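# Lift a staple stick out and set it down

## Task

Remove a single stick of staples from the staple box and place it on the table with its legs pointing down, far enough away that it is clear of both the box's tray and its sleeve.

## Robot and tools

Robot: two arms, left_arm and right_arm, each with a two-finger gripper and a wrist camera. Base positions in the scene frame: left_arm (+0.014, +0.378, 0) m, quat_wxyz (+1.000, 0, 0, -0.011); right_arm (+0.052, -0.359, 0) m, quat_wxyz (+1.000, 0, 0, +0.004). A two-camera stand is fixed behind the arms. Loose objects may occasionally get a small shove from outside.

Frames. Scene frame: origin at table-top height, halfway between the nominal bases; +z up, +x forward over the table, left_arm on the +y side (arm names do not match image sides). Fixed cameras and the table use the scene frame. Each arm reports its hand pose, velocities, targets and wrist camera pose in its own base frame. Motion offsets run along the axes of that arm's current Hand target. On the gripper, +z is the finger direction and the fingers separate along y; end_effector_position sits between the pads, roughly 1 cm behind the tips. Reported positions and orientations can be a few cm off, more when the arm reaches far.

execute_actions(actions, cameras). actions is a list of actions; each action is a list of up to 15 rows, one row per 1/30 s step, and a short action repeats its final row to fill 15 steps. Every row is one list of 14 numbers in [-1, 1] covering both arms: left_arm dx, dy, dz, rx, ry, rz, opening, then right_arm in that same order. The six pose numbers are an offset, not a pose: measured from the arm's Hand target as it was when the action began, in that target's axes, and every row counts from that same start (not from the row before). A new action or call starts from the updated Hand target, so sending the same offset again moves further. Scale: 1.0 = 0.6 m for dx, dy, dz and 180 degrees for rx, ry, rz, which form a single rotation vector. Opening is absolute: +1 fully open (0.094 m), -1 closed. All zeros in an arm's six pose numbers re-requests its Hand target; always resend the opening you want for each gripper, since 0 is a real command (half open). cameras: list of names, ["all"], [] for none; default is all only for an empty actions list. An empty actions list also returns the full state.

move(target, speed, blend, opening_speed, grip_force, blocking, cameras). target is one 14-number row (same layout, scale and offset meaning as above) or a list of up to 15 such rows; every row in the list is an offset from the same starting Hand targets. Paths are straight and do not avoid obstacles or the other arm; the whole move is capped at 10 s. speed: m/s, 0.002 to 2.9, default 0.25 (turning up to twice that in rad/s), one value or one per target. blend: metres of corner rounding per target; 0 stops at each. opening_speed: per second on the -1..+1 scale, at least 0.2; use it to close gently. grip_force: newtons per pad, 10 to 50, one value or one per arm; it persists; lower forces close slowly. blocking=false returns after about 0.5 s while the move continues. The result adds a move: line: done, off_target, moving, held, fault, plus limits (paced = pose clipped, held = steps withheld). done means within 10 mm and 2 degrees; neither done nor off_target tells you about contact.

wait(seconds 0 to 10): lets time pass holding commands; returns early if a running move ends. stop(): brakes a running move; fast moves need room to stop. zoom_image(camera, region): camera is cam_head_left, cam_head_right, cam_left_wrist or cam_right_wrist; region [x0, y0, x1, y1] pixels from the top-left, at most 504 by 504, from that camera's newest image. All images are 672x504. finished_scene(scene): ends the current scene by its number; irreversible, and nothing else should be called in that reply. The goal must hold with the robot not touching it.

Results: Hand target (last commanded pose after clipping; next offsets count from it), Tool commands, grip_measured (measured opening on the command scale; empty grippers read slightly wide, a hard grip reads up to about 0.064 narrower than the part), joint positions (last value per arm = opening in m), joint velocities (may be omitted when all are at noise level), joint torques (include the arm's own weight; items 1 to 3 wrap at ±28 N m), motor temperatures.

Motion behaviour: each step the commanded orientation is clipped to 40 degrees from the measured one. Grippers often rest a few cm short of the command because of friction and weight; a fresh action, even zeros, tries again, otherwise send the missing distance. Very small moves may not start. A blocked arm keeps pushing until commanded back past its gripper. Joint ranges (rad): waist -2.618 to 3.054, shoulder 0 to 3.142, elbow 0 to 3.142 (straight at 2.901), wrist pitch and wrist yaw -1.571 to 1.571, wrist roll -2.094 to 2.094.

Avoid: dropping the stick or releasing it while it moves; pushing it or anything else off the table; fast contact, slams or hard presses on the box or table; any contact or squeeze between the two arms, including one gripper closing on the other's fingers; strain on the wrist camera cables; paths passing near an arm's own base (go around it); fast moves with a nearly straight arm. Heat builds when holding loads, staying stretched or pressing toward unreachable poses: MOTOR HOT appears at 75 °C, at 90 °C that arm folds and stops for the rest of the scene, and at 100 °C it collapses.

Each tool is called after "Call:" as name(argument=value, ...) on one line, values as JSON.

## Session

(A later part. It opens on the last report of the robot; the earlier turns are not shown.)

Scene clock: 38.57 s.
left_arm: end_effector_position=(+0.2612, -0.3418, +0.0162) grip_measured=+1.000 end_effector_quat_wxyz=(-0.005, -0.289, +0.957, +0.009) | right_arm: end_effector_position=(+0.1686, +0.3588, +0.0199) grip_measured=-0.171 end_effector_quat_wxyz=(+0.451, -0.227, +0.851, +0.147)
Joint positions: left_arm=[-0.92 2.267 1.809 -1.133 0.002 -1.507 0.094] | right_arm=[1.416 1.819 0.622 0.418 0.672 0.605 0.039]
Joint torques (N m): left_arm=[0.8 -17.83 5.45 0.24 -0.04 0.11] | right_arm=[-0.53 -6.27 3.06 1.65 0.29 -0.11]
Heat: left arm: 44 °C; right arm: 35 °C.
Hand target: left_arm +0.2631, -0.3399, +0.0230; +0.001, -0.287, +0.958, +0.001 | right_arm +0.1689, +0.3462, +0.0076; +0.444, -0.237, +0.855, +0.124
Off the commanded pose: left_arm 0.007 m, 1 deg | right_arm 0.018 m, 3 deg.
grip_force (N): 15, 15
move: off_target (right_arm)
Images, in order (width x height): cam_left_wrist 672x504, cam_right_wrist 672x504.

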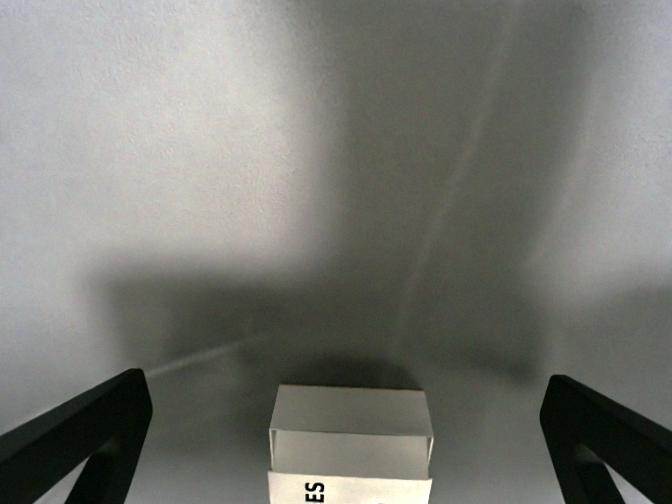

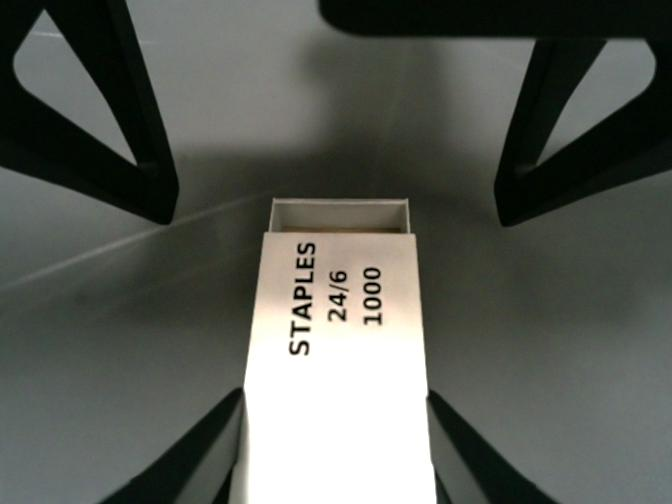

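Call:
move(target=[0,0,0,0,0,0,-0.26,0,0,0,0,0,0,-0.2], speed=0.06, opening_speed=0.5, cameras=["cam_left_wrist","cam_right_wrist"])

Scene clock: 45.53 s.
left_arm: end_effector_position=(+0.2616, -0.3424, +0.0162) grip_measured=-0.225 end_effector_quat_wxyz=(-0.004, -0.289, +0.957, +0.008) | right_arm: end_effector_position=(+0.1686, +0.3589, +0.0199) grip_measured=-0.171 end_effector_quat_wxyz=(+0.451, -0.227, +0.851, +0.147)
Joint positions: left_arm=[-0.92 2.267 1.809 -1.13 0.002 -1.506 0.036] | right_arm=[1.416 1.819 0.622 0.418 0.672 0.605 0.039]
Joint torques (N m): left_arm=[0.46 -17.57 5.46 0.19 -0.01 0.18] | right_arm=[-0.53 -6.28 3.06 1.65 0.3 -0.1]
Heat: left arm: 43 °C; right arm: 35 °C.
Hand target: left_arm +0.2631, -0.3399, +0.0230; +0.001, -0.287, +0.958, +0.001 | right_arm +0.1689, +0.3462, +0.0076; +0.444, -0.237, +0.855, +0.124
Off the commanded pose: left_arm 0.007 m, 1 deg | right_arm 0.018 m, 3 deg.
grip_force (N): 15, 15
move: off_target (right_arm)
Images, in order (width x height): cam_left_wrist 672x504, cam_right_wrist 672x504.

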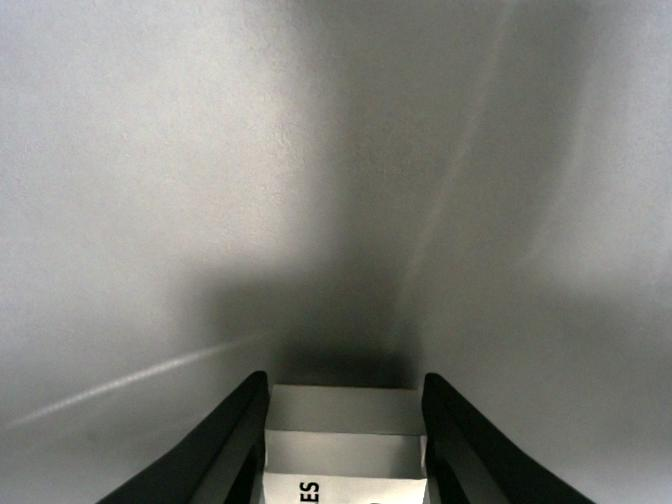

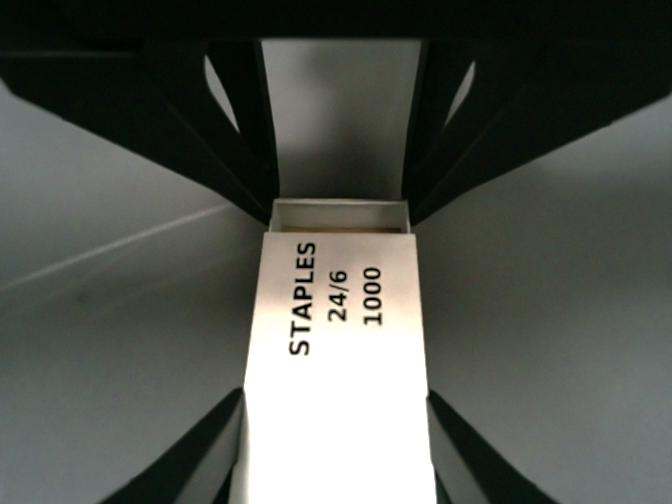

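Call:
move(target=[-0.08,0,0,0,0,0,-0.26,0,0,0,0,0,0,-0.2], speed=0.05, cameras=["cam_left_wrist","cam_right_wrist"])

Scene clock: 47.17 s.
left_arm: end_effector_position=(+0.2698, -0.3373, +0.0174) grip_measured=-0.226 end_effector_quat_wxyz=(-0.057, -0.284, +0.957, -0.018) | right_arm: end_effector_position=(+0.1726, +0.3604, +0.0232) grip_measured=-0.171 end_effector_quat_wxyz=(+0.457, -0.223, +0.848, +0.151)
Joint positions: left_arm=[-0.849 2.267 1.809 -1.128 0.118 -1.425 0.036] | right_arm=[1.406 1.819 0.622 0.44 0.672 0.594 0.039]
Joint torques (N m): left_arm=[3.43 -15.91 8.77 -0.08 -1.14 0.41] | right_arm=[0.31 -6.34 3.03 1.46 0.29 0.02]
Heat: left arm: 43 °C; right arm: 35 °C.
Hand target: left_arm +0.3032, -0.3135, +0.0231; +0.001, -0.287, +0.958, +0.001 | right_arm +0.1691, +0.3462, +0.0076; +0.444, -0.237, +0.855, +0.124
Off the commanded pose: left_arm 0.041 m, 7 deg | right_arm 0.021 m, 4 deg.
grip_force (N): 15, 15
move: off_target (left_arm, right_arm)
Images, in order (width x height): cam_left_wrist 672x504, cam_right_wrist 672x504.

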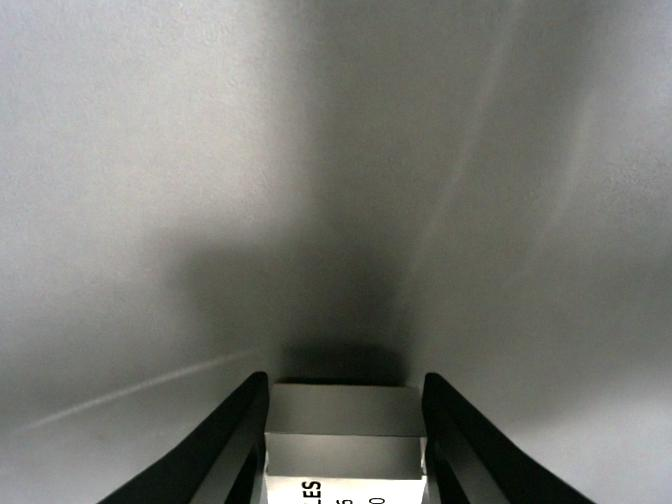

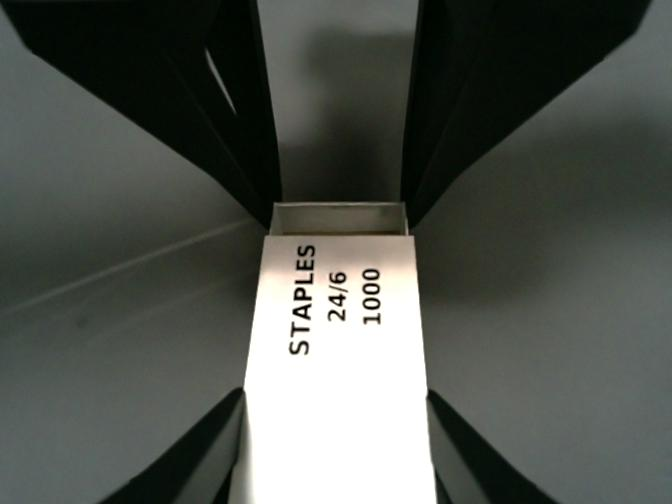

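Call:
move(target=[-0.05,0,0,0,0,0,-0.3,0,0,0,0,0,0,-0.22], speed=0.05, cameras=["cam_right_wrist"])

Scene clock: 48.43 s.
left_arm: end_effector_position=(+0.2772, -0.3327, +0.0270) grip_measured=-0.226 end_effector_quat_wxyz=(-0.085, -0.276, +0.957, -0.034) | right_arm: end_effector_position=(+0.1776, +0.3636, +0.0305) grip_measured=-0.171 end_effector_quat_wxyz=(+0.469, -0.214, +0.842, +0.159)
Joint positions: left_arm=[-0.803 2.267 1.84 -1.165 0.182 -1.362 0.036] | right_arm=[1.399 1.819 0.622 0.48 0.684 0.581 0.039]
Joint torques (N m): left_arm=[5.03 -14.17 9.33 0.08 -1.58 0.35] | right_arm=[0.88 -6.52 2.85 1.07 0.17 0.16]
Heat: left arm: 43 °C; right arm: 35 °C.
Hand target: left_arm +0.3282, -0.2970, +0.0232; +0.001, -0.287, +0.958, +0.001 | right_arm +0.1690, +0.3462, +0.0076; +0.444, -0.237, +0.855, +0.124
Off the commanded pose: left_arm 0.062 m, 11 deg | right_arm 0.030 m, 6 deg.
grip_force (N): 15, 15
move: off_target (left_arm, right_arm)
Images, in order (width x height): cam_right_wrist 672x504.

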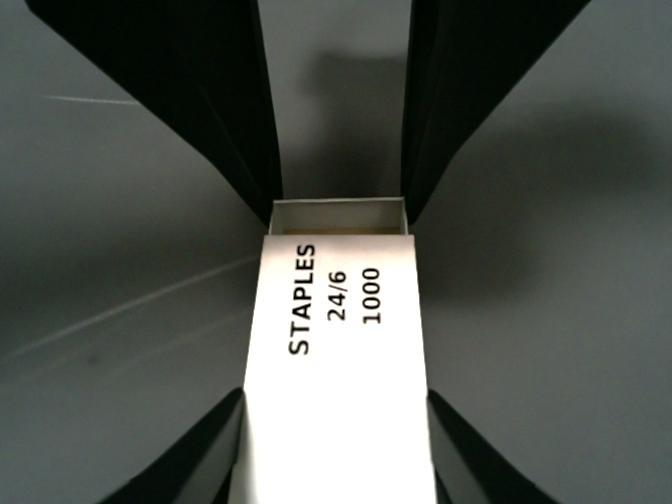

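Call:
move(target=[0.1,0,0,0,0,0,-0.28,0,0,0,0,0,0,-0.2], speed=0.05)

Call:
move(target=[0,0,0,0,0,0,-0.28,0,0,0,0,0,0,-0.161], opening_speed=0.2, cameras=["cam_right_wrist"])

Scene clock: 50.40 s.
left_arm: end_effector_position=(+0.2715, -0.3393, +0.0204) grip_measured=-0.226 end_effector_quat_wxyz=(-0.027, -0.282, +0.959, -0.008) | right_arm: end_effector_position=(+0.1745, +0.3594, +0.0237) grip_measured=-0.171 end_effector_quat_wxyz=(+0.459, -0.223, +0.847, +0.147)
Joint positions: left_arm=[-0.875 2.267 1.825 -1.136 0.057 -1.447 0.036] | right_arm=[1.403 1.819 0.622 0.44 0.677 0.587 0.039]
Joint torques (N m): left_arm=[-0.08 -16.99 5.12 0.21 -0.56 -0.03] | right_arm=[0.64 -6.32 3.03 1.44 0.25 0.11]
Heat: left arm: 43 °C; right arm: 35 °C.
Hand target: left_arm +0.2781, -0.3300, +0.0231; +0.001, -0.287, +0.958, +0.001 | right_arm +0.1690, +0.3462, +0.0076; +0.444, -0.237, +0.855, +0.124
Off the commanded pose: left_arm 0.012 m, 3 deg | right_arm 0.021 m, 4 deg.
grip_force (N): 15, 15
move: off_target (left_arm, right_arm)

Scene clock: 50.93 s.
left_arm: end_effector_position=(+0.2723, -0.3389, +0.0203) grip_measured=-0.226 end_effector_quat_wxyz=(-0.025, -0.283, +0.959, -0.008) | right_arm: end_effector_position=(+0.1740, +0.3589, +0.0226) grip_measured=-0.161 end_effector_quat_wxyz=(+0.457, -0.225, +0.848, +0.146)
Joint positions: left_arm=[-0.875 2.267 1.825 -1.135 0.052 -1.448 0.036] | right_arm=[1.403 1.819 0.622 0.435 0.674 0.587 0.039]
Joint torques (N m): left_arm=[0.14 -17.09 5.26 0.18 -0.52 -0.05] | right_arm=[0.61 -6.3 3.03 1.5 0.28 0.11]
Heat: left arm: 43 °C; right arm: 35 °C.
Hand target: left_arm +0.2781, -0.3300, +0.0231; +0.001, -0.287, +0.958, +0.001 | right_arm +0.1690, +0.3462, +0.0076; +0.444, -0.237, +0.855, +0.124
Off the commanded pose: left_arm 0.011 m, 3 deg | right_arm 0.020 m, 3 deg.
grip_force (N): 15, 15
move: off_target (left_arm, right_arm)
Images, in order (width x height): cam_right_wrist 672x504.

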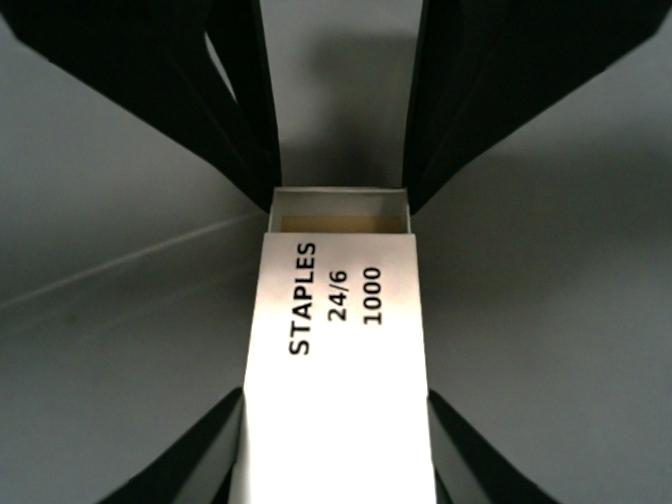

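Call:
move(target=[-0.06,0,0.005,0,0,0,-0.28,0,0,0,0,0,0,-0.161], speed=0.05, cameras=["cam_left_wrist","cam_right_wrist"])

Scene clock: 52.33 s.
left_arm: end_effector_position=(+0.2997, -0.3157, +0.0202) grip_measured=-0.226 end_effector_quat_wxyz=(-0.017, -0.291, +0.957, -0.007) | right_arm: end_effector_position=(+0.1715, +0.3597, +0.0209) grip_measured=-0.161 end_effector_quat_wxyz=(+0.452, -0.230, +0.849, +0.147)
Joint positions: left_arm=[-0.799 2.267 1.825 -1.133 0.036 -1.389 0.036] | right_arm=[1.406 1.819 0.622 0.429 0.663 0.587 0.039]
Joint torques (N m): left_arm=[0.54 -14.89 7.24 0.15 -0.34 0.18] | right_arm=[0.4 -6.27 3.06 1.57 0.38 0.1]
Heat: left arm: 43 °C; right arm: 35 °C.
Hand target: left_arm +0.3081, -0.3103, +0.0202; +0.001, -0.287, +0.958, +0.001 | right_arm +0.1690, +0.3462, +0.0076; +0.444, -0.237, +0.855, +0.124
Off the commanded pose: left_arm 0.010 m, 2 deg | right_arm 0.019 m, 3 deg.
grip_force (N): 15, 15
move: off_target (right_arm)
Images, in order (width x height): cam_left_wrist 672x504, cam_right_wrist 672x504.

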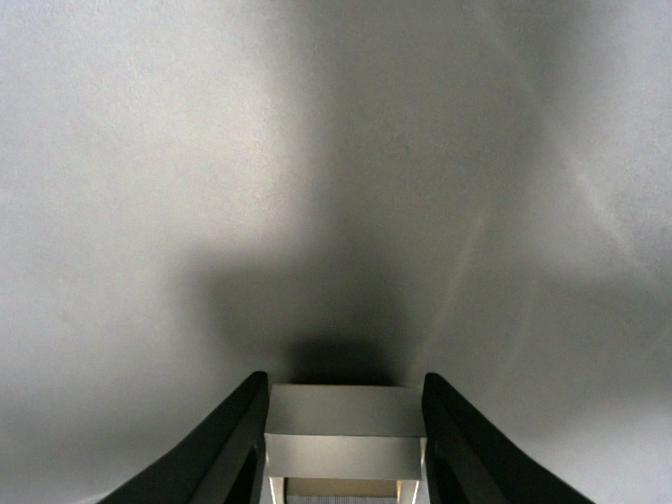

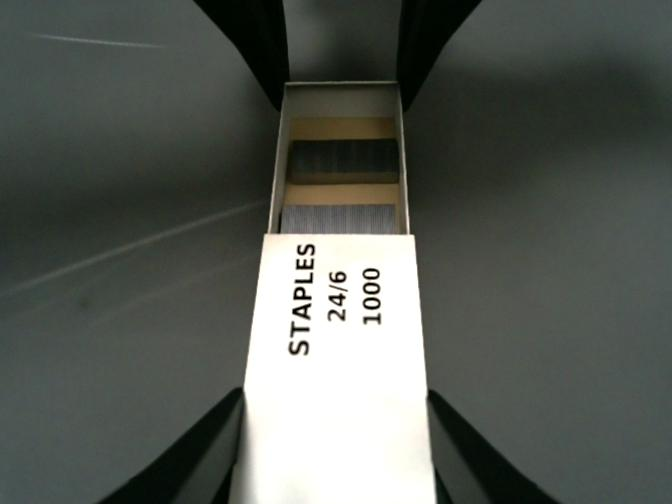

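Call:
zoom_image(camera="cam_right_wrist", region=[250, 60, 430, 250])

Scaled by 2.653 from the camera's 672x504 image, which has a finer 960x720 frame.

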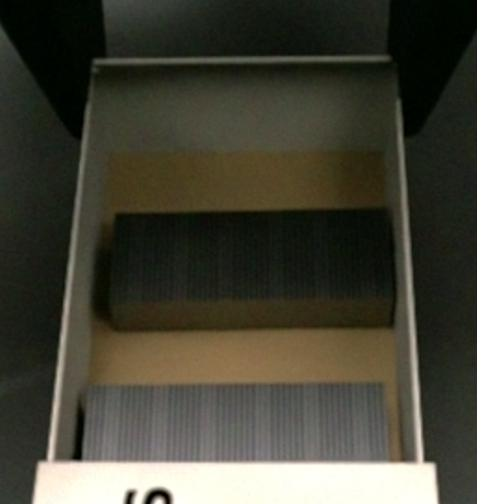

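Call:
move(target=[[0.012,0,0.003,0,0,0,-0.28,0,0,0,0,0,0,-0.161],[0.012,0,0.003,0,0,0,0.25,0,0,0,0,0,0,0.25],[0.012,0,-0.05,0,0,0,0.25,0,0,-0.04,0,0,0,0.25]], speed=0.08, cameras=["cam_head_left","cam_left_wrist","cam_right_wrist"])

Scene clock: 56.67 s.
left_arm: end_effector_position=(+0.2982, -0.3121, +0.0341) grip_measured=+0.248 end_effector_quat_wxyz=(-0.014, -0.289, +0.957, +0.008) | right_arm: end_effector_position=(+0.1525, +0.3438, +0.0184) grip_measured=+0.248 end_effector_quat_wxyz=(+0.442, -0.242, +0.854, +0.129)
Joint positions: left_arm=[-0.803 2.267 1.881 -1.213 0.018 -1.388 0.059] | right_arm=[1.463 1.763 0.591 0.321 0.697 0.641 0.059]
Joint torques (N m): left_arm=[-0.64 -17.31 8.87 -0.13 -0.14 -0.05] | right_arm=[0.39 -8.58 3.59 1.51 0.46 0.12]
Heat: left arm: 44 °C; right arm: 35 °C.
Hand target: left_arm +0.3020, -0.3143, +0.0501; +0.001, -0.287, +0.958, +0.001 | right_arm +0.1522, +0.3361, +0.0214; +0.444, -0.237, +0.855, +0.124
Off the commanded pose: left_arm 0.017 m, 2 deg | right_arm 0.008 m, 1 deg.
grip_force (N): 15, 15
move: off_target (left_arm); target 2's new opening was sent with right_arm's hand 0.019 m and 3 deg from that target
Images, in order (width x height): cam_head_left 672x504, cam_left_wrist 672x504, cam_right_wrist 672x504.

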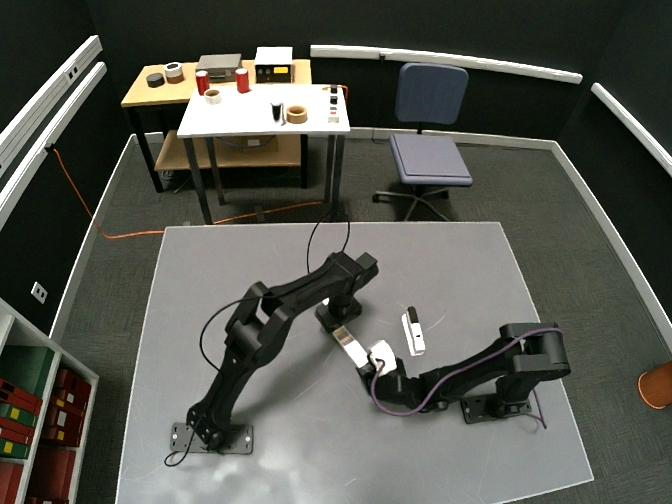

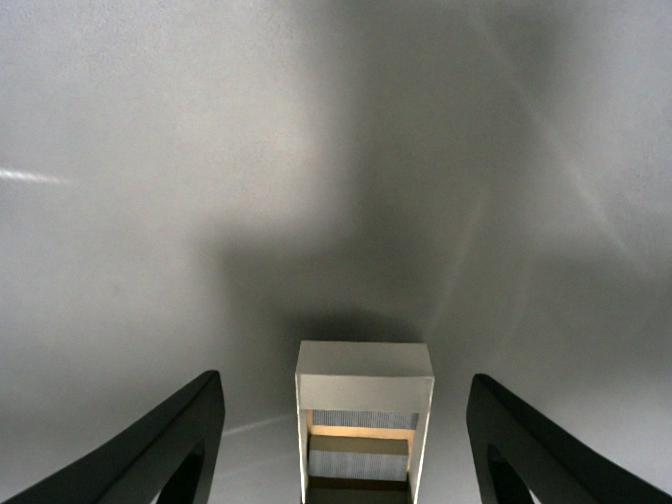

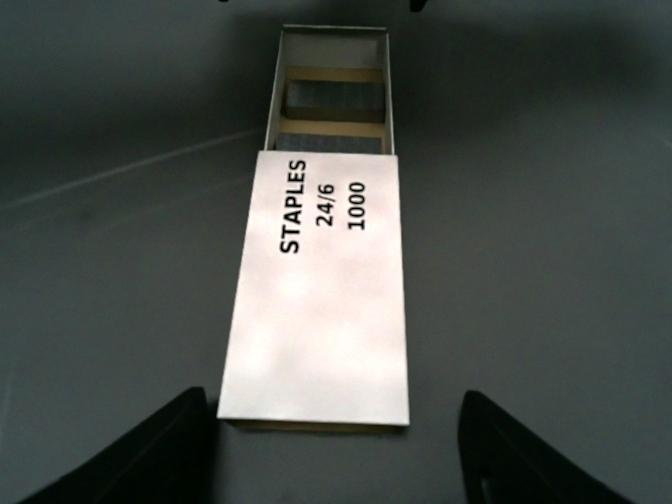

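Call:
zoom_image(camera="cam_left_wrist", region=[60, 340, 280, 504])

Call:
zoom_image(camera="cam_left_wrist", region=[270, 320, 470, 504])

Scaled by 2.291 from the camera's 672x504 image, which has a finer 960x720 frame.

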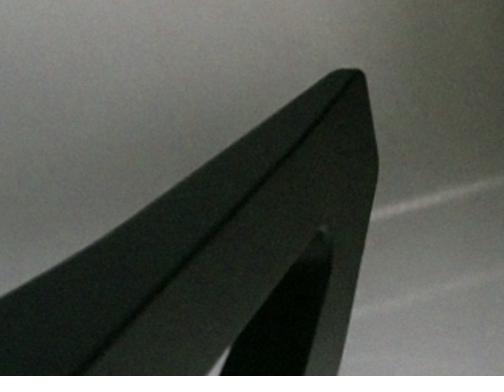

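Scaled by 2.520 from the camera's 672x504 image, which has a finer 960x720 frame.

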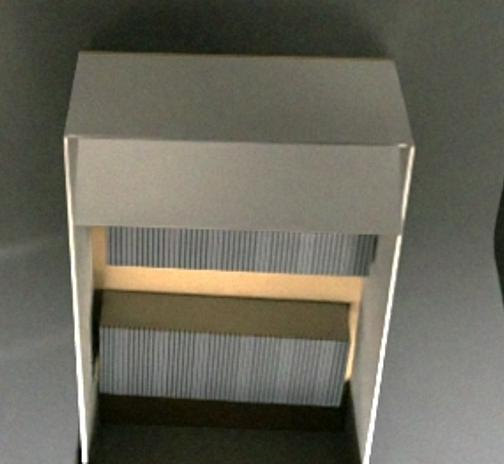

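Call:
zoom_image(camera="cam_right_wrist", region=[250, 10, 420, 170])

Call:
zoom_image(camera="cam_head_left", region=[310, 310, 390, 390])

Scaled by 2.965 from the camera's 672x504 image, which has a finer 960x720 frame.

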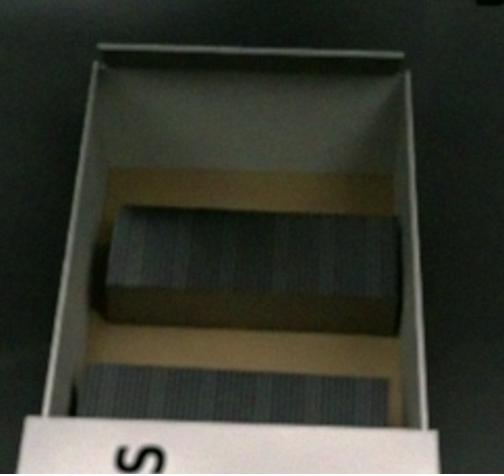

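Scaled by 6.300 from the camera's 672x504 image, which has a finer 960x720 frame.

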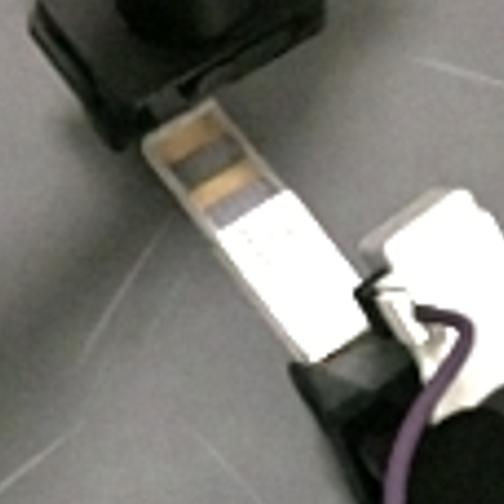

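Call:
move(target=[[0,0,-0.108,0,0,0,0.25,-0.1227,0,-0.086,0,0,0,0.25],[0.072,-0.0277,-0.108,0,0,0.5,0.25,-0.284,-0.461,-0.116,0,0,0,0.25]], blend=[0.03,0], speed=0.25, cameras=["all"])

Scene clock: 72.30 s.
left_arm: end_effector_position=(+0.2740, -0.3505, +0.1241) grip_measured=+0.248 end_effector_quat_wxyz=(+0.011, +0.468, +0.884, -0.010) | right_arm: end_effector_position=(+0.3269, +0.1190, +0.1932) grip_measured=+0.248 end_effector_quat_wxyz=(+0.443, -0.232, +0.857, +0.122)
Joint positions: left_arm=[-0.906 2.281 2.264 -1.526 0.01 0.068 0.059] | right_arm=[0.213 1.085 0.794 -0.35 -0.259 -0.185 0.059]
Joint torques (N m): left_arm=[-0.29 -11.67 9.29 0.05 -0.11 0.13] | right_arm=[-0.55 -2.03 10.97 1.93 -0.21 -0.13]
Motor temperatures (°C): left_arm=[25 35 45 35 25 25 29] | right_arm=[27 36 35 33 28 27 26]
Heat: left arm: 45 °C; right arm: 36 °C.
Hand target: left_arm +0.2751, -0.3520, +0.1149; +0.000, +0.475, +0.880, +0.001 | right_arm +0.3298, +0.1199, +0.2006; +0.444, -0.237, +0.855, +0.124
Off the commanded pose: left_arm 0.009 m, 2 deg | right_arm 0.008 m, 1 deg.
grip_force (N): 15, 15
move: done

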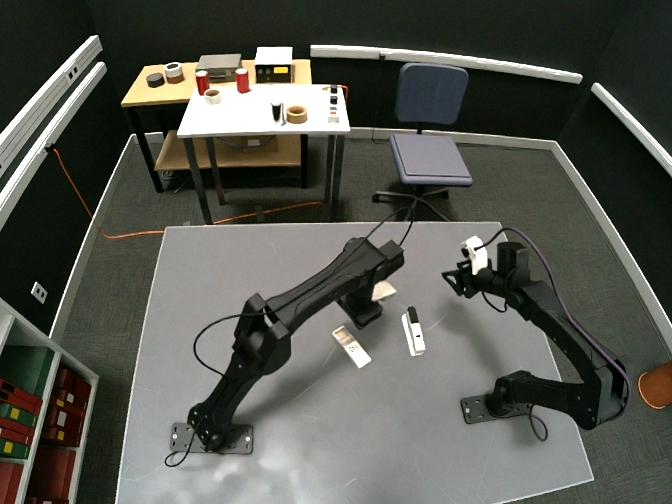

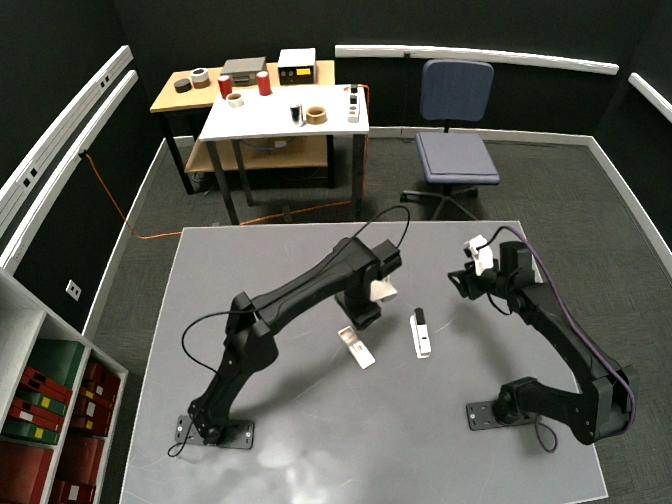

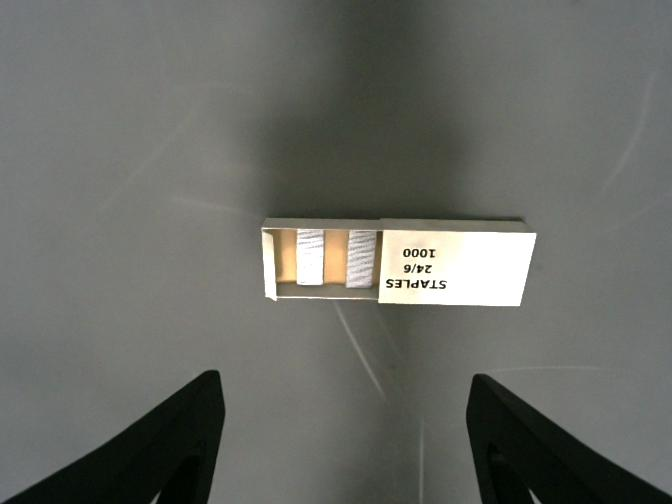

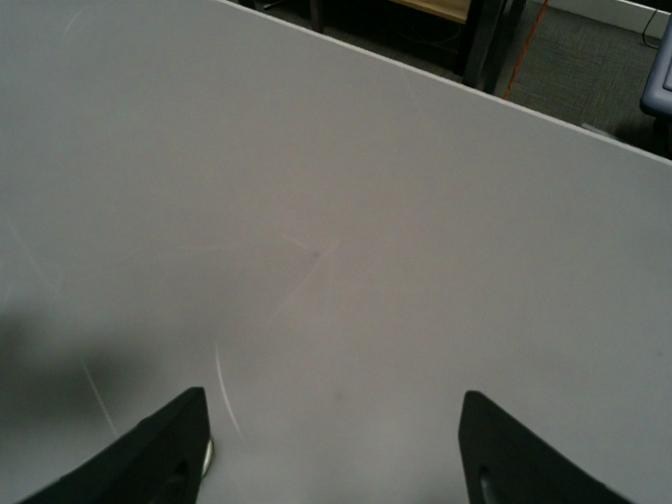

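Call:
zoom_image(camera="cam_left_wrist", region=[250, 205, 400, 315])

Scaled by 3.360 from the camera's 672x504 image, which has a finer 960x720 frame.

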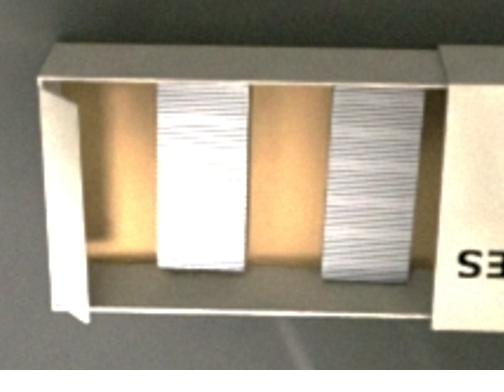

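Call:
move(target=[[0.0287,0.071,0.0,0,0,-0.5,0.4,0.1623,0.4613,0.0312,0,0,0,0.25],[0.0287,0.071,0.0583,0,0,-0.5,0.4,0.284,0.461,0.1165,0,0,0,0.25],[0.0287,0.071,0.0583,0,0,-0.5,0.4,0.284,0.4608,0.1563,0,0,0,0.25]], speed=[0.3,0.12,0.06], blend=[0.02,0.0,0], cameras=["cam_left_wrist","cam_right_wrist"])

Scene clock: 82.00 s.
left_arm: end_effector_position=(+0.2983, -0.3170, +0.0669) grip_measured=+0.398 end_effector_quat_wxyz=(-0.012, -0.279, +0.960, +0.014) | right_arm: end_effector_position=(+0.1689, +0.3471, +0.0183) grip_measured=+0.248 end_effector_quat_wxyz=(+0.453, -0.228, +0.851, +0.134)
Joint positions: left_arm=[-0.814 2.281 2.035 -1.36 0.01 -1.38 0.066] | right_arm=[1.417 1.797 0.592 0.405 0.688 0.604 0.059]
Joint torques (N m): left_arm=[0.21 -19.56 5.09 0.17 -0.06 -0.14] | right_arm=[-0.61 -4.52 5.5 1.76 0.15 -0.09]
Heat: left arm: 44 °C; right arm: 37 °C.
Hand target: left_arm +0.3012, -0.3142, +0.0800; +0.001, -0.287, +0.958, +0.001 | right_arm +0.1692, +0.3462, +0.0075; +0.444, -0.237, +0.855, +0.124
Off the commanded pose: left_arm 0.014 m, 2 deg | right_arm 0.011 m, 2 deg.
grip_force (N): 15, 15
move: off_target (left_arm, right_arm)
Images, in order (width x height): cam_left_wrist 672x504, cam_right_wrist 672x504.

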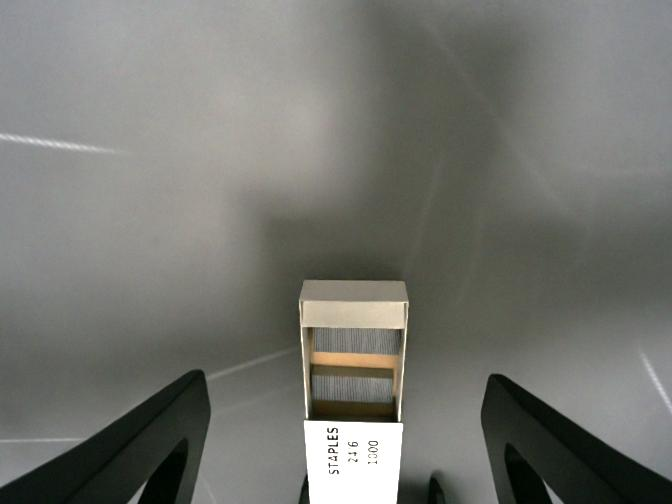

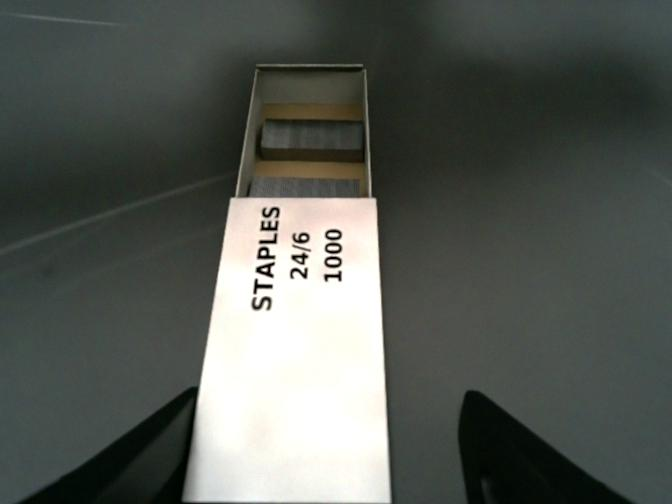

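Call:
move(target=[0,0,0,0,0,0,0.4,0,0.0167,0,0,0,0,0.25], speed=0.06, cameras=["cam_right_wrist"])

Scene clock: 82.93 s.
left_arm: end_effector_position=(+0.2983, -0.3170, +0.0669) grip_measured=+0.398 end_effector_quat_wxyz=(-0.012, -0.279, +0.960, +0.014) | right_arm: end_effector_position=(+0.1673, +0.3539, +0.0183) grip_measured=+0.248 end_effector_quat_wxyz=(+0.455, -0.230, +0.849, +0.135)
Joint positions: left_arm=[-0.814 2.281 2.035 -1.36 0.01 -1.38 0.066] | right_arm=[1.427 1.817 0.614 0.406 0.696 0.604 0.059]
Joint torques (N m): left_arm=[0.29 -19.47 5.26 0.21 -0.1 -0.08] | right_arm=[0.62 -4.64 6.8 1.48 0.23 0.19]
Motor temperatures (°C): left_arm=[25 40 44 34 25 25 29] | right_arm=[27 35 37 33 28 27 26]
Heat: left arm: 44 °C; right arm: 37 °C.
Hand target: left_arm +0.3012, -0.3142, +0.0800; +0.001, -0.287, +0.958, +0.001 | right_arm +0.1640, +0.3549, +0.0076; +0.444, -0.237, +0.855, +0.124
Off the commanded pose: left_arm 0.014 m, 2 deg | right_arm 0.011 m, 2 deg.
grip_force (N): 15, 15
move: off_target (left_arm, right_arm)
Images, in order (width x height): cam_right_wrist 672x504.

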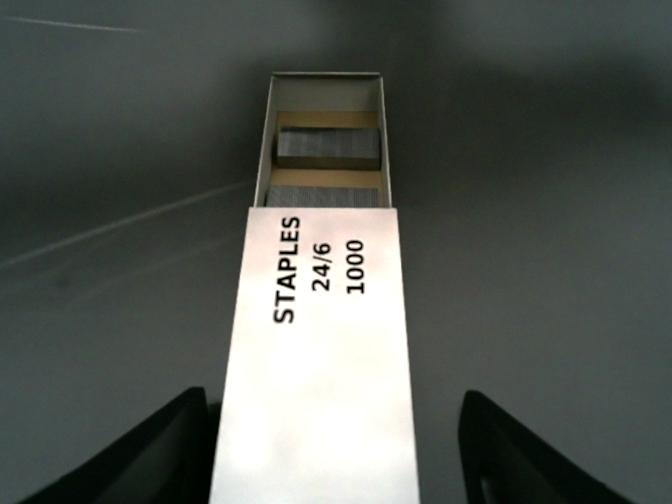

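Call:
move(target=[[0,0,0,0,0,0,0.4,0,0.0085,0,0,0,0,0.25],[0,0,0,0,0,0,0.4,0,0.0085,0,0,0,0,-0.161],[0,0,0.1,0,0,0,0.4,0,0.0085,0,0,0,0,-0.161]], speed=[0.06,0.06,0.12], cameras=["cam_left_wrist","cam_right_wrist"])

Scene clock: 87.50 s.
left_arm: end_effector_position=(+0.2993, -0.3181, +0.0195) grip_measured=+0.398 end_effector_quat_wxyz=(-0.006, -0.279, +0.960, +0.000) | right_arm: end_effector_position=(+0.1648, +0.3580, +0.0181) grip_measured=-0.158 end_effector_quat_wxyz=(+0.455, -0.230, +0.850, +0.135)
Joint positions: left_arm=[-0.814 2.276 1.838 -1.138 0.01 -1.38 0.066] | right_arm=[1.437 1.828 0.633 0.39 0.703 0.615 0.04]
Joint torques (N m): left_arm=[0.21 -16.53 5.5 0.31 -0.14 -0.05] | right_arm=[0.65 -4.74 6.84 1.47 0.23 0.16]
Heat: left arm: 43 °C; right arm: 37 °C.
Hand target: left_arm +0.3013, -0.3141, +0.0201; +0.001, -0.287, +0.958, +0.001 | right_arm +0.1614, +0.3591, +0.0074; +0.444, -0.237, +0.855, +0.124
Off the commanded pose: left_arm 0.005 m, 1 deg | right_arm 0.011 m, 2 deg.
grip_force (N): 15, 15
move: off_target (right_arm); target 2's new opening was sent with right_arm's hand 0.011 m and 2 deg from that target
Images, in order (width x height): cam_left_wrist 672x504, cam_right_wrist 672x504.

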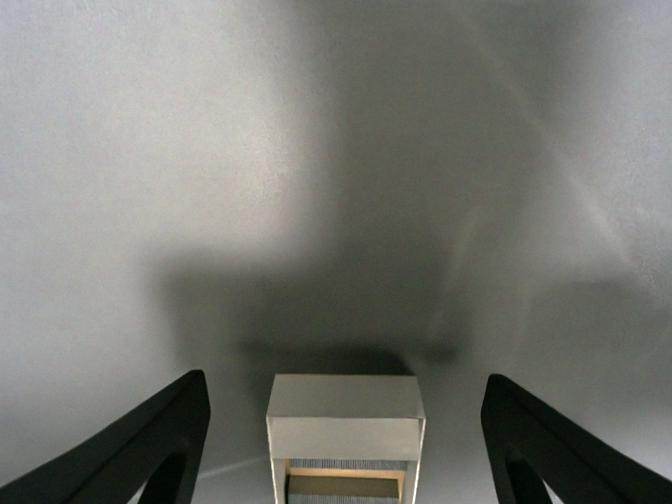

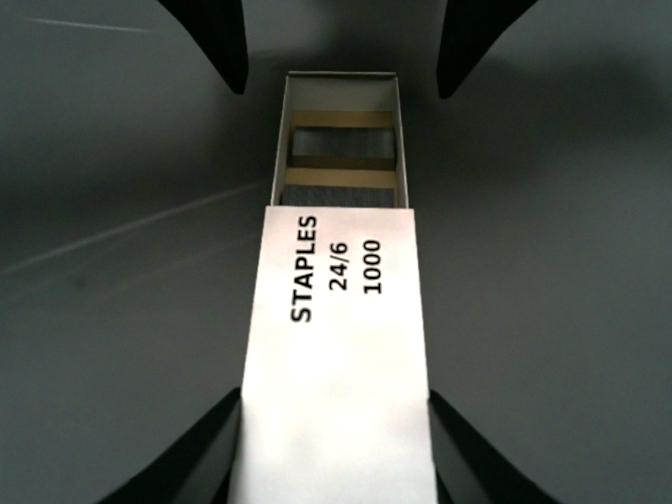

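Call:
move(target=[[0.005,0,0.005,0,0,0,0.4,0,0,0,0,0,0,-0.161],[0.005,0,0.005,0,0,0,-0.245,0,0,0,0,0,0,-0.161],[-0.085,0,0.005,0,0,0,-0.245,0,0,0,0,0,0,-0.161]], speed=[0.06,0.06,0.06], cameras=["cam_head_left","cam_left_wrist","cam_right_wrist"])

Scene clock: 93.53 s.
left_arm: end_effector_position=(+0.3424, -0.2886, +0.0268) grip_measured=-0.226 end_effector_quat_wxyz=(+0.005, -0.291, +0.957, -0.016) | right_arm: end_effector_position=(+0.1647, +0.3581, +0.0181) grip_measured=-0.158 end_effector_quat_wxyz=(+0.455, -0.230, +0.850, +0.135)
Joint positions: left_arm=[-0.699 2.276 1.867 -1.129 0.01 -1.289 0.036] | right_arm=[1.437 1.828 0.633 0.39 0.703 0.615 0.04]
Joint torques (N m): left_arm=[-0.09 -11.66 9.39 0.01 -0.05 0.08] | right_arm=[0.64 -4.72 6.84 1.47 0.24 0.16]
Heat: left arm: 43 °C; right arm: 37 °C.
Hand target: left_arm +0.3441, -0.2860, +0.0173; +0.001, -0.287, +0.958, +0.000 | right_arm +0.1614, +0.3591, +0.0074; +0.444, -0.237, +0.855, +0.124
Off the commanded pose: left_arm 0.010 m, 2 deg | right_arm 0.011 m, 2 deg.
grip_force (N): 15, 15
move: off_target (right_arm)
Images, in order (width x height): cam_head_left 672x504, cam_left_wrist 672x504, cam_right_wrist 672x504.

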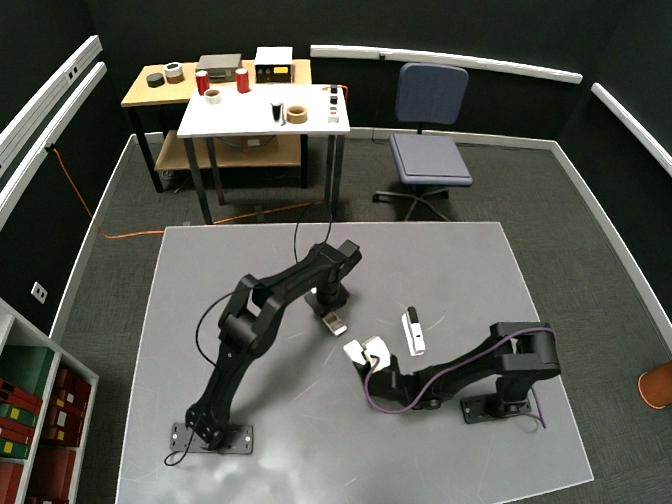

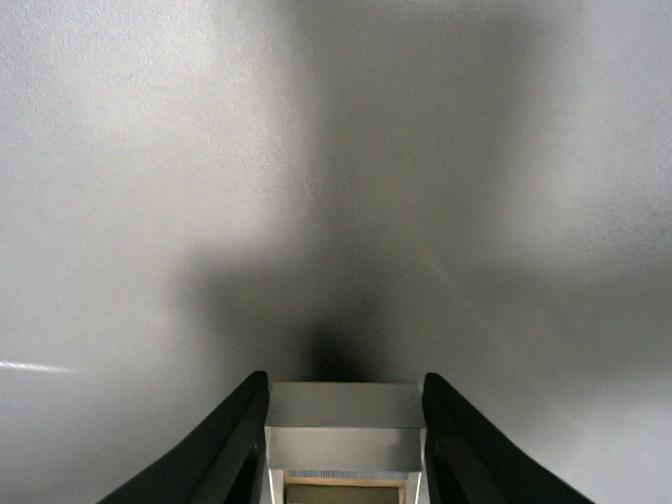

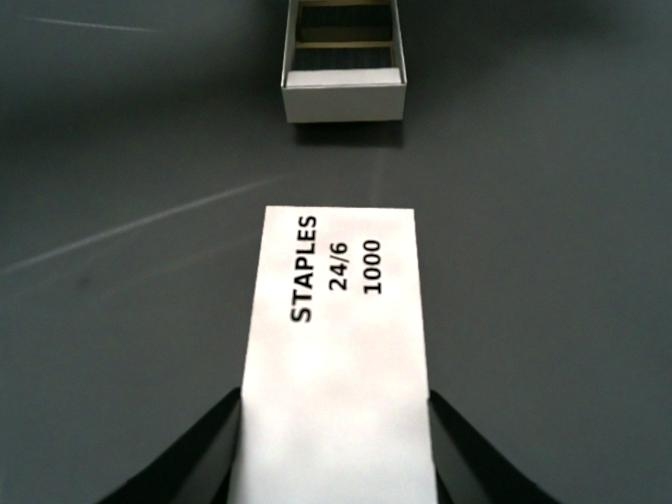

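Call:
move(target=[[0,0,0.016,0,0,0,-0.245,0,0,0,0,0,0,-0.161],[0,0,0.016,0,0,0,0.3,0,0,0,0,0,0,0.25],[0,0,-0.1,0,0,0,0.3,0,0,-0.06,0,0,0,0.25]], speed=[0.03,0.06,0.1], cameras=["cam_head_left","cam_left_wrist","cam_right_wrist"])

Scene clock: 98.00 s.
left_arm: end_effector_position=(+0.3415, -0.2877, +0.0755) grip_measured=+0.298 end_effector_quat_wxyz=(-0.002, -0.290, +0.957, -0.006) | right_arm: end_effector_position=(+0.1358, +0.3492, +0.0230) grip_measured=+0.248 end_effector_quat_wxyz=(+0.439, -0.244, +0.856, +0.125)
Joint positions: left_arm=[-0.699 2.285 2.076 -1.355 0.01 -1.287 0.061] | right_arm=[1.526 1.756 0.633 0.22 0.735 0.705 0.059]
Joint torques (N m): left_arm=[0.13 -14.32 9.36 -0.18 -0.06 0.09] | right_arm=[0.4 -8.59 4.3 1.46 0.5 0.15]
Heat: left arm: 43 °C; right arm: 36 °C.
Hand target: left_arm +0.3439, -0.2861, +0.0772; +0.001, -0.287, +0.958, +0.001 | right_arm +0.1361, +0.3439, +0.0282; +0.444, -0.237, +0.855, +0.124
Off the commanded pose: left_arm 0.003 m, 1 deg | right_arm 0.007 m, 1 deg.
grip_force (N): 15, 15
move: done; target 2's new opening was sent with left_arm's hand 0.016 m and 2 deg from that target
Images, in order (width x height): cam_head_left 672x504, cam_left_wrist 672x504, cam_right_wrist 672x504.

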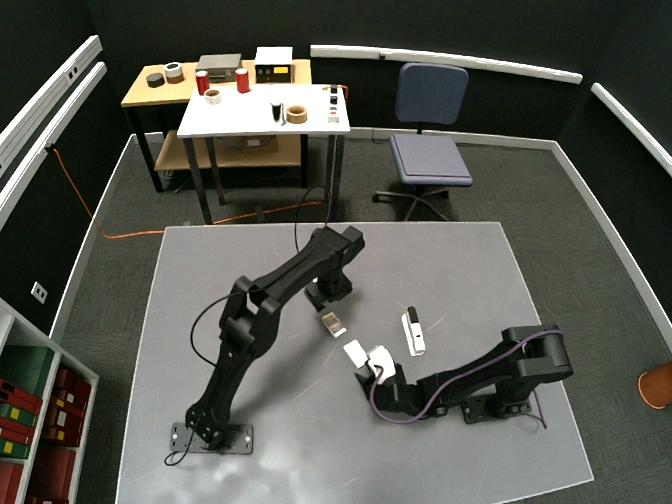

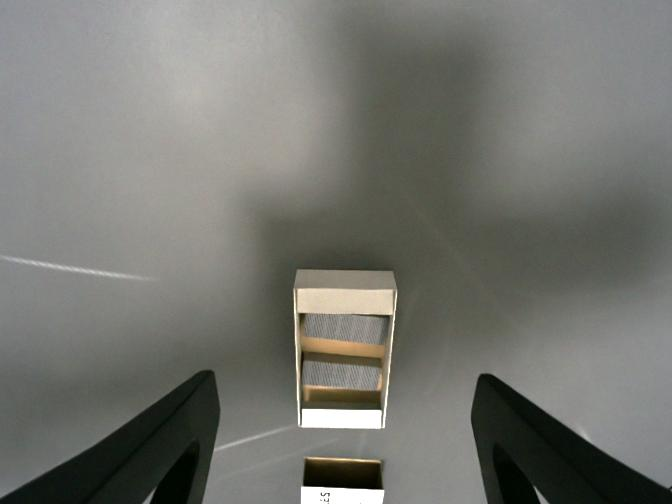

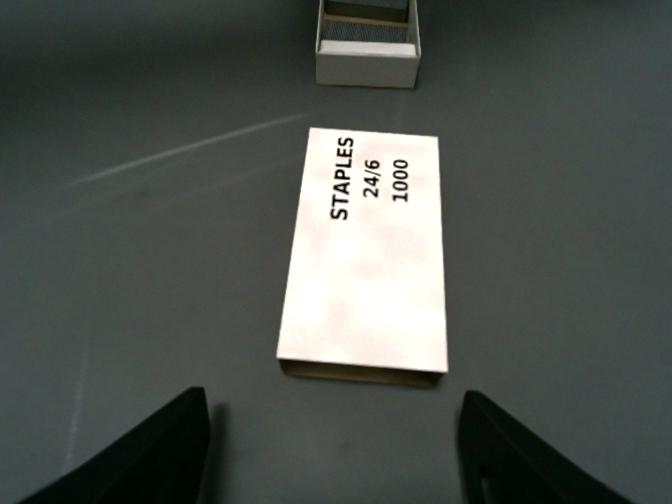

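Call:
move(target=[[0,0,-0.063,0,0,0,0.3,-0.136,0,-0.0957,0,0,0,0.25],[0.04,0,-0.063,0,0,0.5,0.0,-0.284,-0.486,-0.096,0,0,0,0.25]], blend=[0.03,0], cameras=["cam_left_wrist"])

Call:
zoom_image(camera="cam_left_wrist", region=[230, 170, 450, 330])

Scene clock: 105.17 s.
left_arm: end_effector_position=(+0.3290, -0.3033, +0.1221) grip_measured=+0.002 end_effector_quat_wxyz=(+0.015, +0.468, +0.884, -0.008) | right_arm: end_effector_position=(+0.3269, +0.1191, +0.1929) grip_measured=+0.248 end_effector_quat_wxyz=(+0.443, -0.232, +0.857, +0.122)
Joint positions: left_arm=[-0.744 2.285 2.262 -1.514 0.008 0.229 0.047] | right_arm=[0.213 1.085 0.794 -0.35 -0.259 -0.185 0.059]
Joint torques (N m): left_arm=[-0.65 -14.71 4.98 0.13 -0.08 0.12] | right_arm=[-0.55 -2.02 11 1.93 -0.22 -0.14]
Heat: left arm: 43 °C; right arm: 37 °C.
Hand target: left_arm +0.3238, -0.2994, +0.1150; +0.001, +0.475, +0.880, +0.001 | right_arm +0.3300, +0.1200, +0.2004; +0.444, -0.237, +0.855, +0.124
Off the commanded pose: left_arm 0.010 m, 2 deg | right_arm 0.008 m, 1 deg.
grip_force (N): 15, 15
move: done
Images, in order (width x height): cam_left_wrist 672x504.

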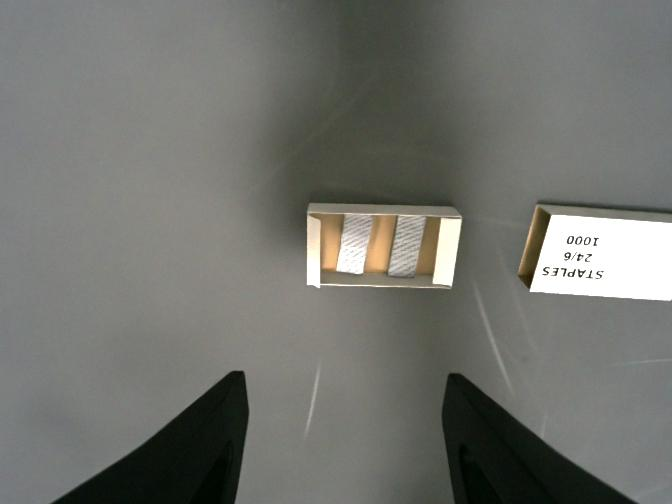

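Scaled by 2.291 from the camera's 672x504 image, which has a finer 960x720 frame.

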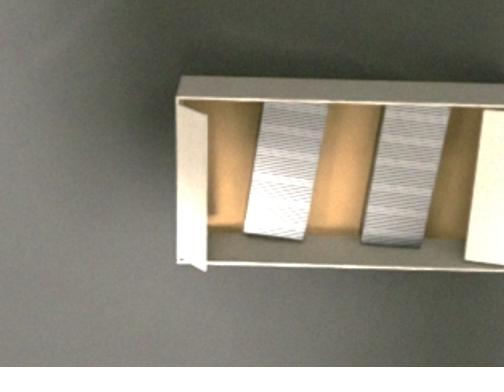

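Call:
move(target=[-0.0015,-0.0087,0.1167,-0.028,-0.002,0.05,-0.6,0,0,0,0,0,0,0.25], speed=0.15, opening_speed=1.0, cameras=["cam_left_wrist"])

Call:
zoom_image(camera="cam_left_wrist", region=[200, 270, 500, 480])

Scene clock: 110.07 s.
left_arm: end_effector_position=(+0.3172, -0.3019, +0.0290) grip_measured=-0.598 end_effector_quat_wxyz=(+0.000, +0.538, +0.842, +0.038) | right_arm: end_effector_position=(+0.3269, +0.1191, +0.1929) grip_measured=+0.248 end_effector_quat_wxyz=(+0.443, -0.232, +0.857, +0.122)
Joint positions: left_arm=[-0.794 2.285 1.889 -1.192 -0.074 0.342 0.019] | right_arm=[0.213 1.085 0.794 -0.35 -0.259 -0.185 0.059]
Joint torques (N m): left_arm=[-0.13 -19.96 5.38 0.3 -0.17 0.1] | right_arm=[-0.58 -2.02 11 1.93 -0.22 -0.14]
Heat: left arm: 43 °C; right arm: 39 °C.
Hand target: left_arm +0.3200, -0.3030, +0.0449; +0.024, +0.542, +0.839, +0.038 | right_arm +0.3300, +0.1200, +0.2004; +0.444, -0.237, +0.855, +0.124
Off the commanded pose: left_arm 0.016 m, 3 deg | right_arm 0.008 m, 1 deg.
grip_force (N): 15, 15
move: off_target (left_arm)
Images, in order (width x height): cam_left_wrist 672x504.

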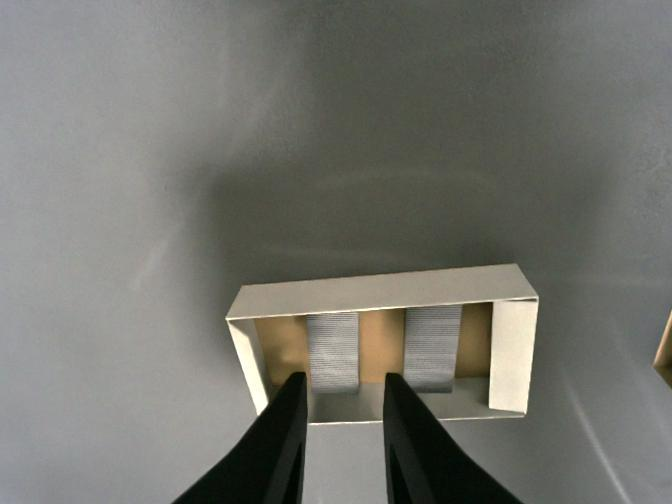

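Scaled by 1.680 from the camera's 672x504 image, which has a finer 960x720 frame.

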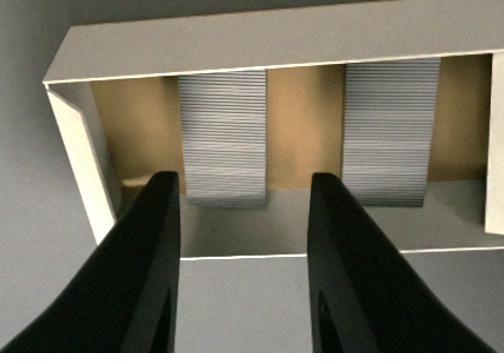

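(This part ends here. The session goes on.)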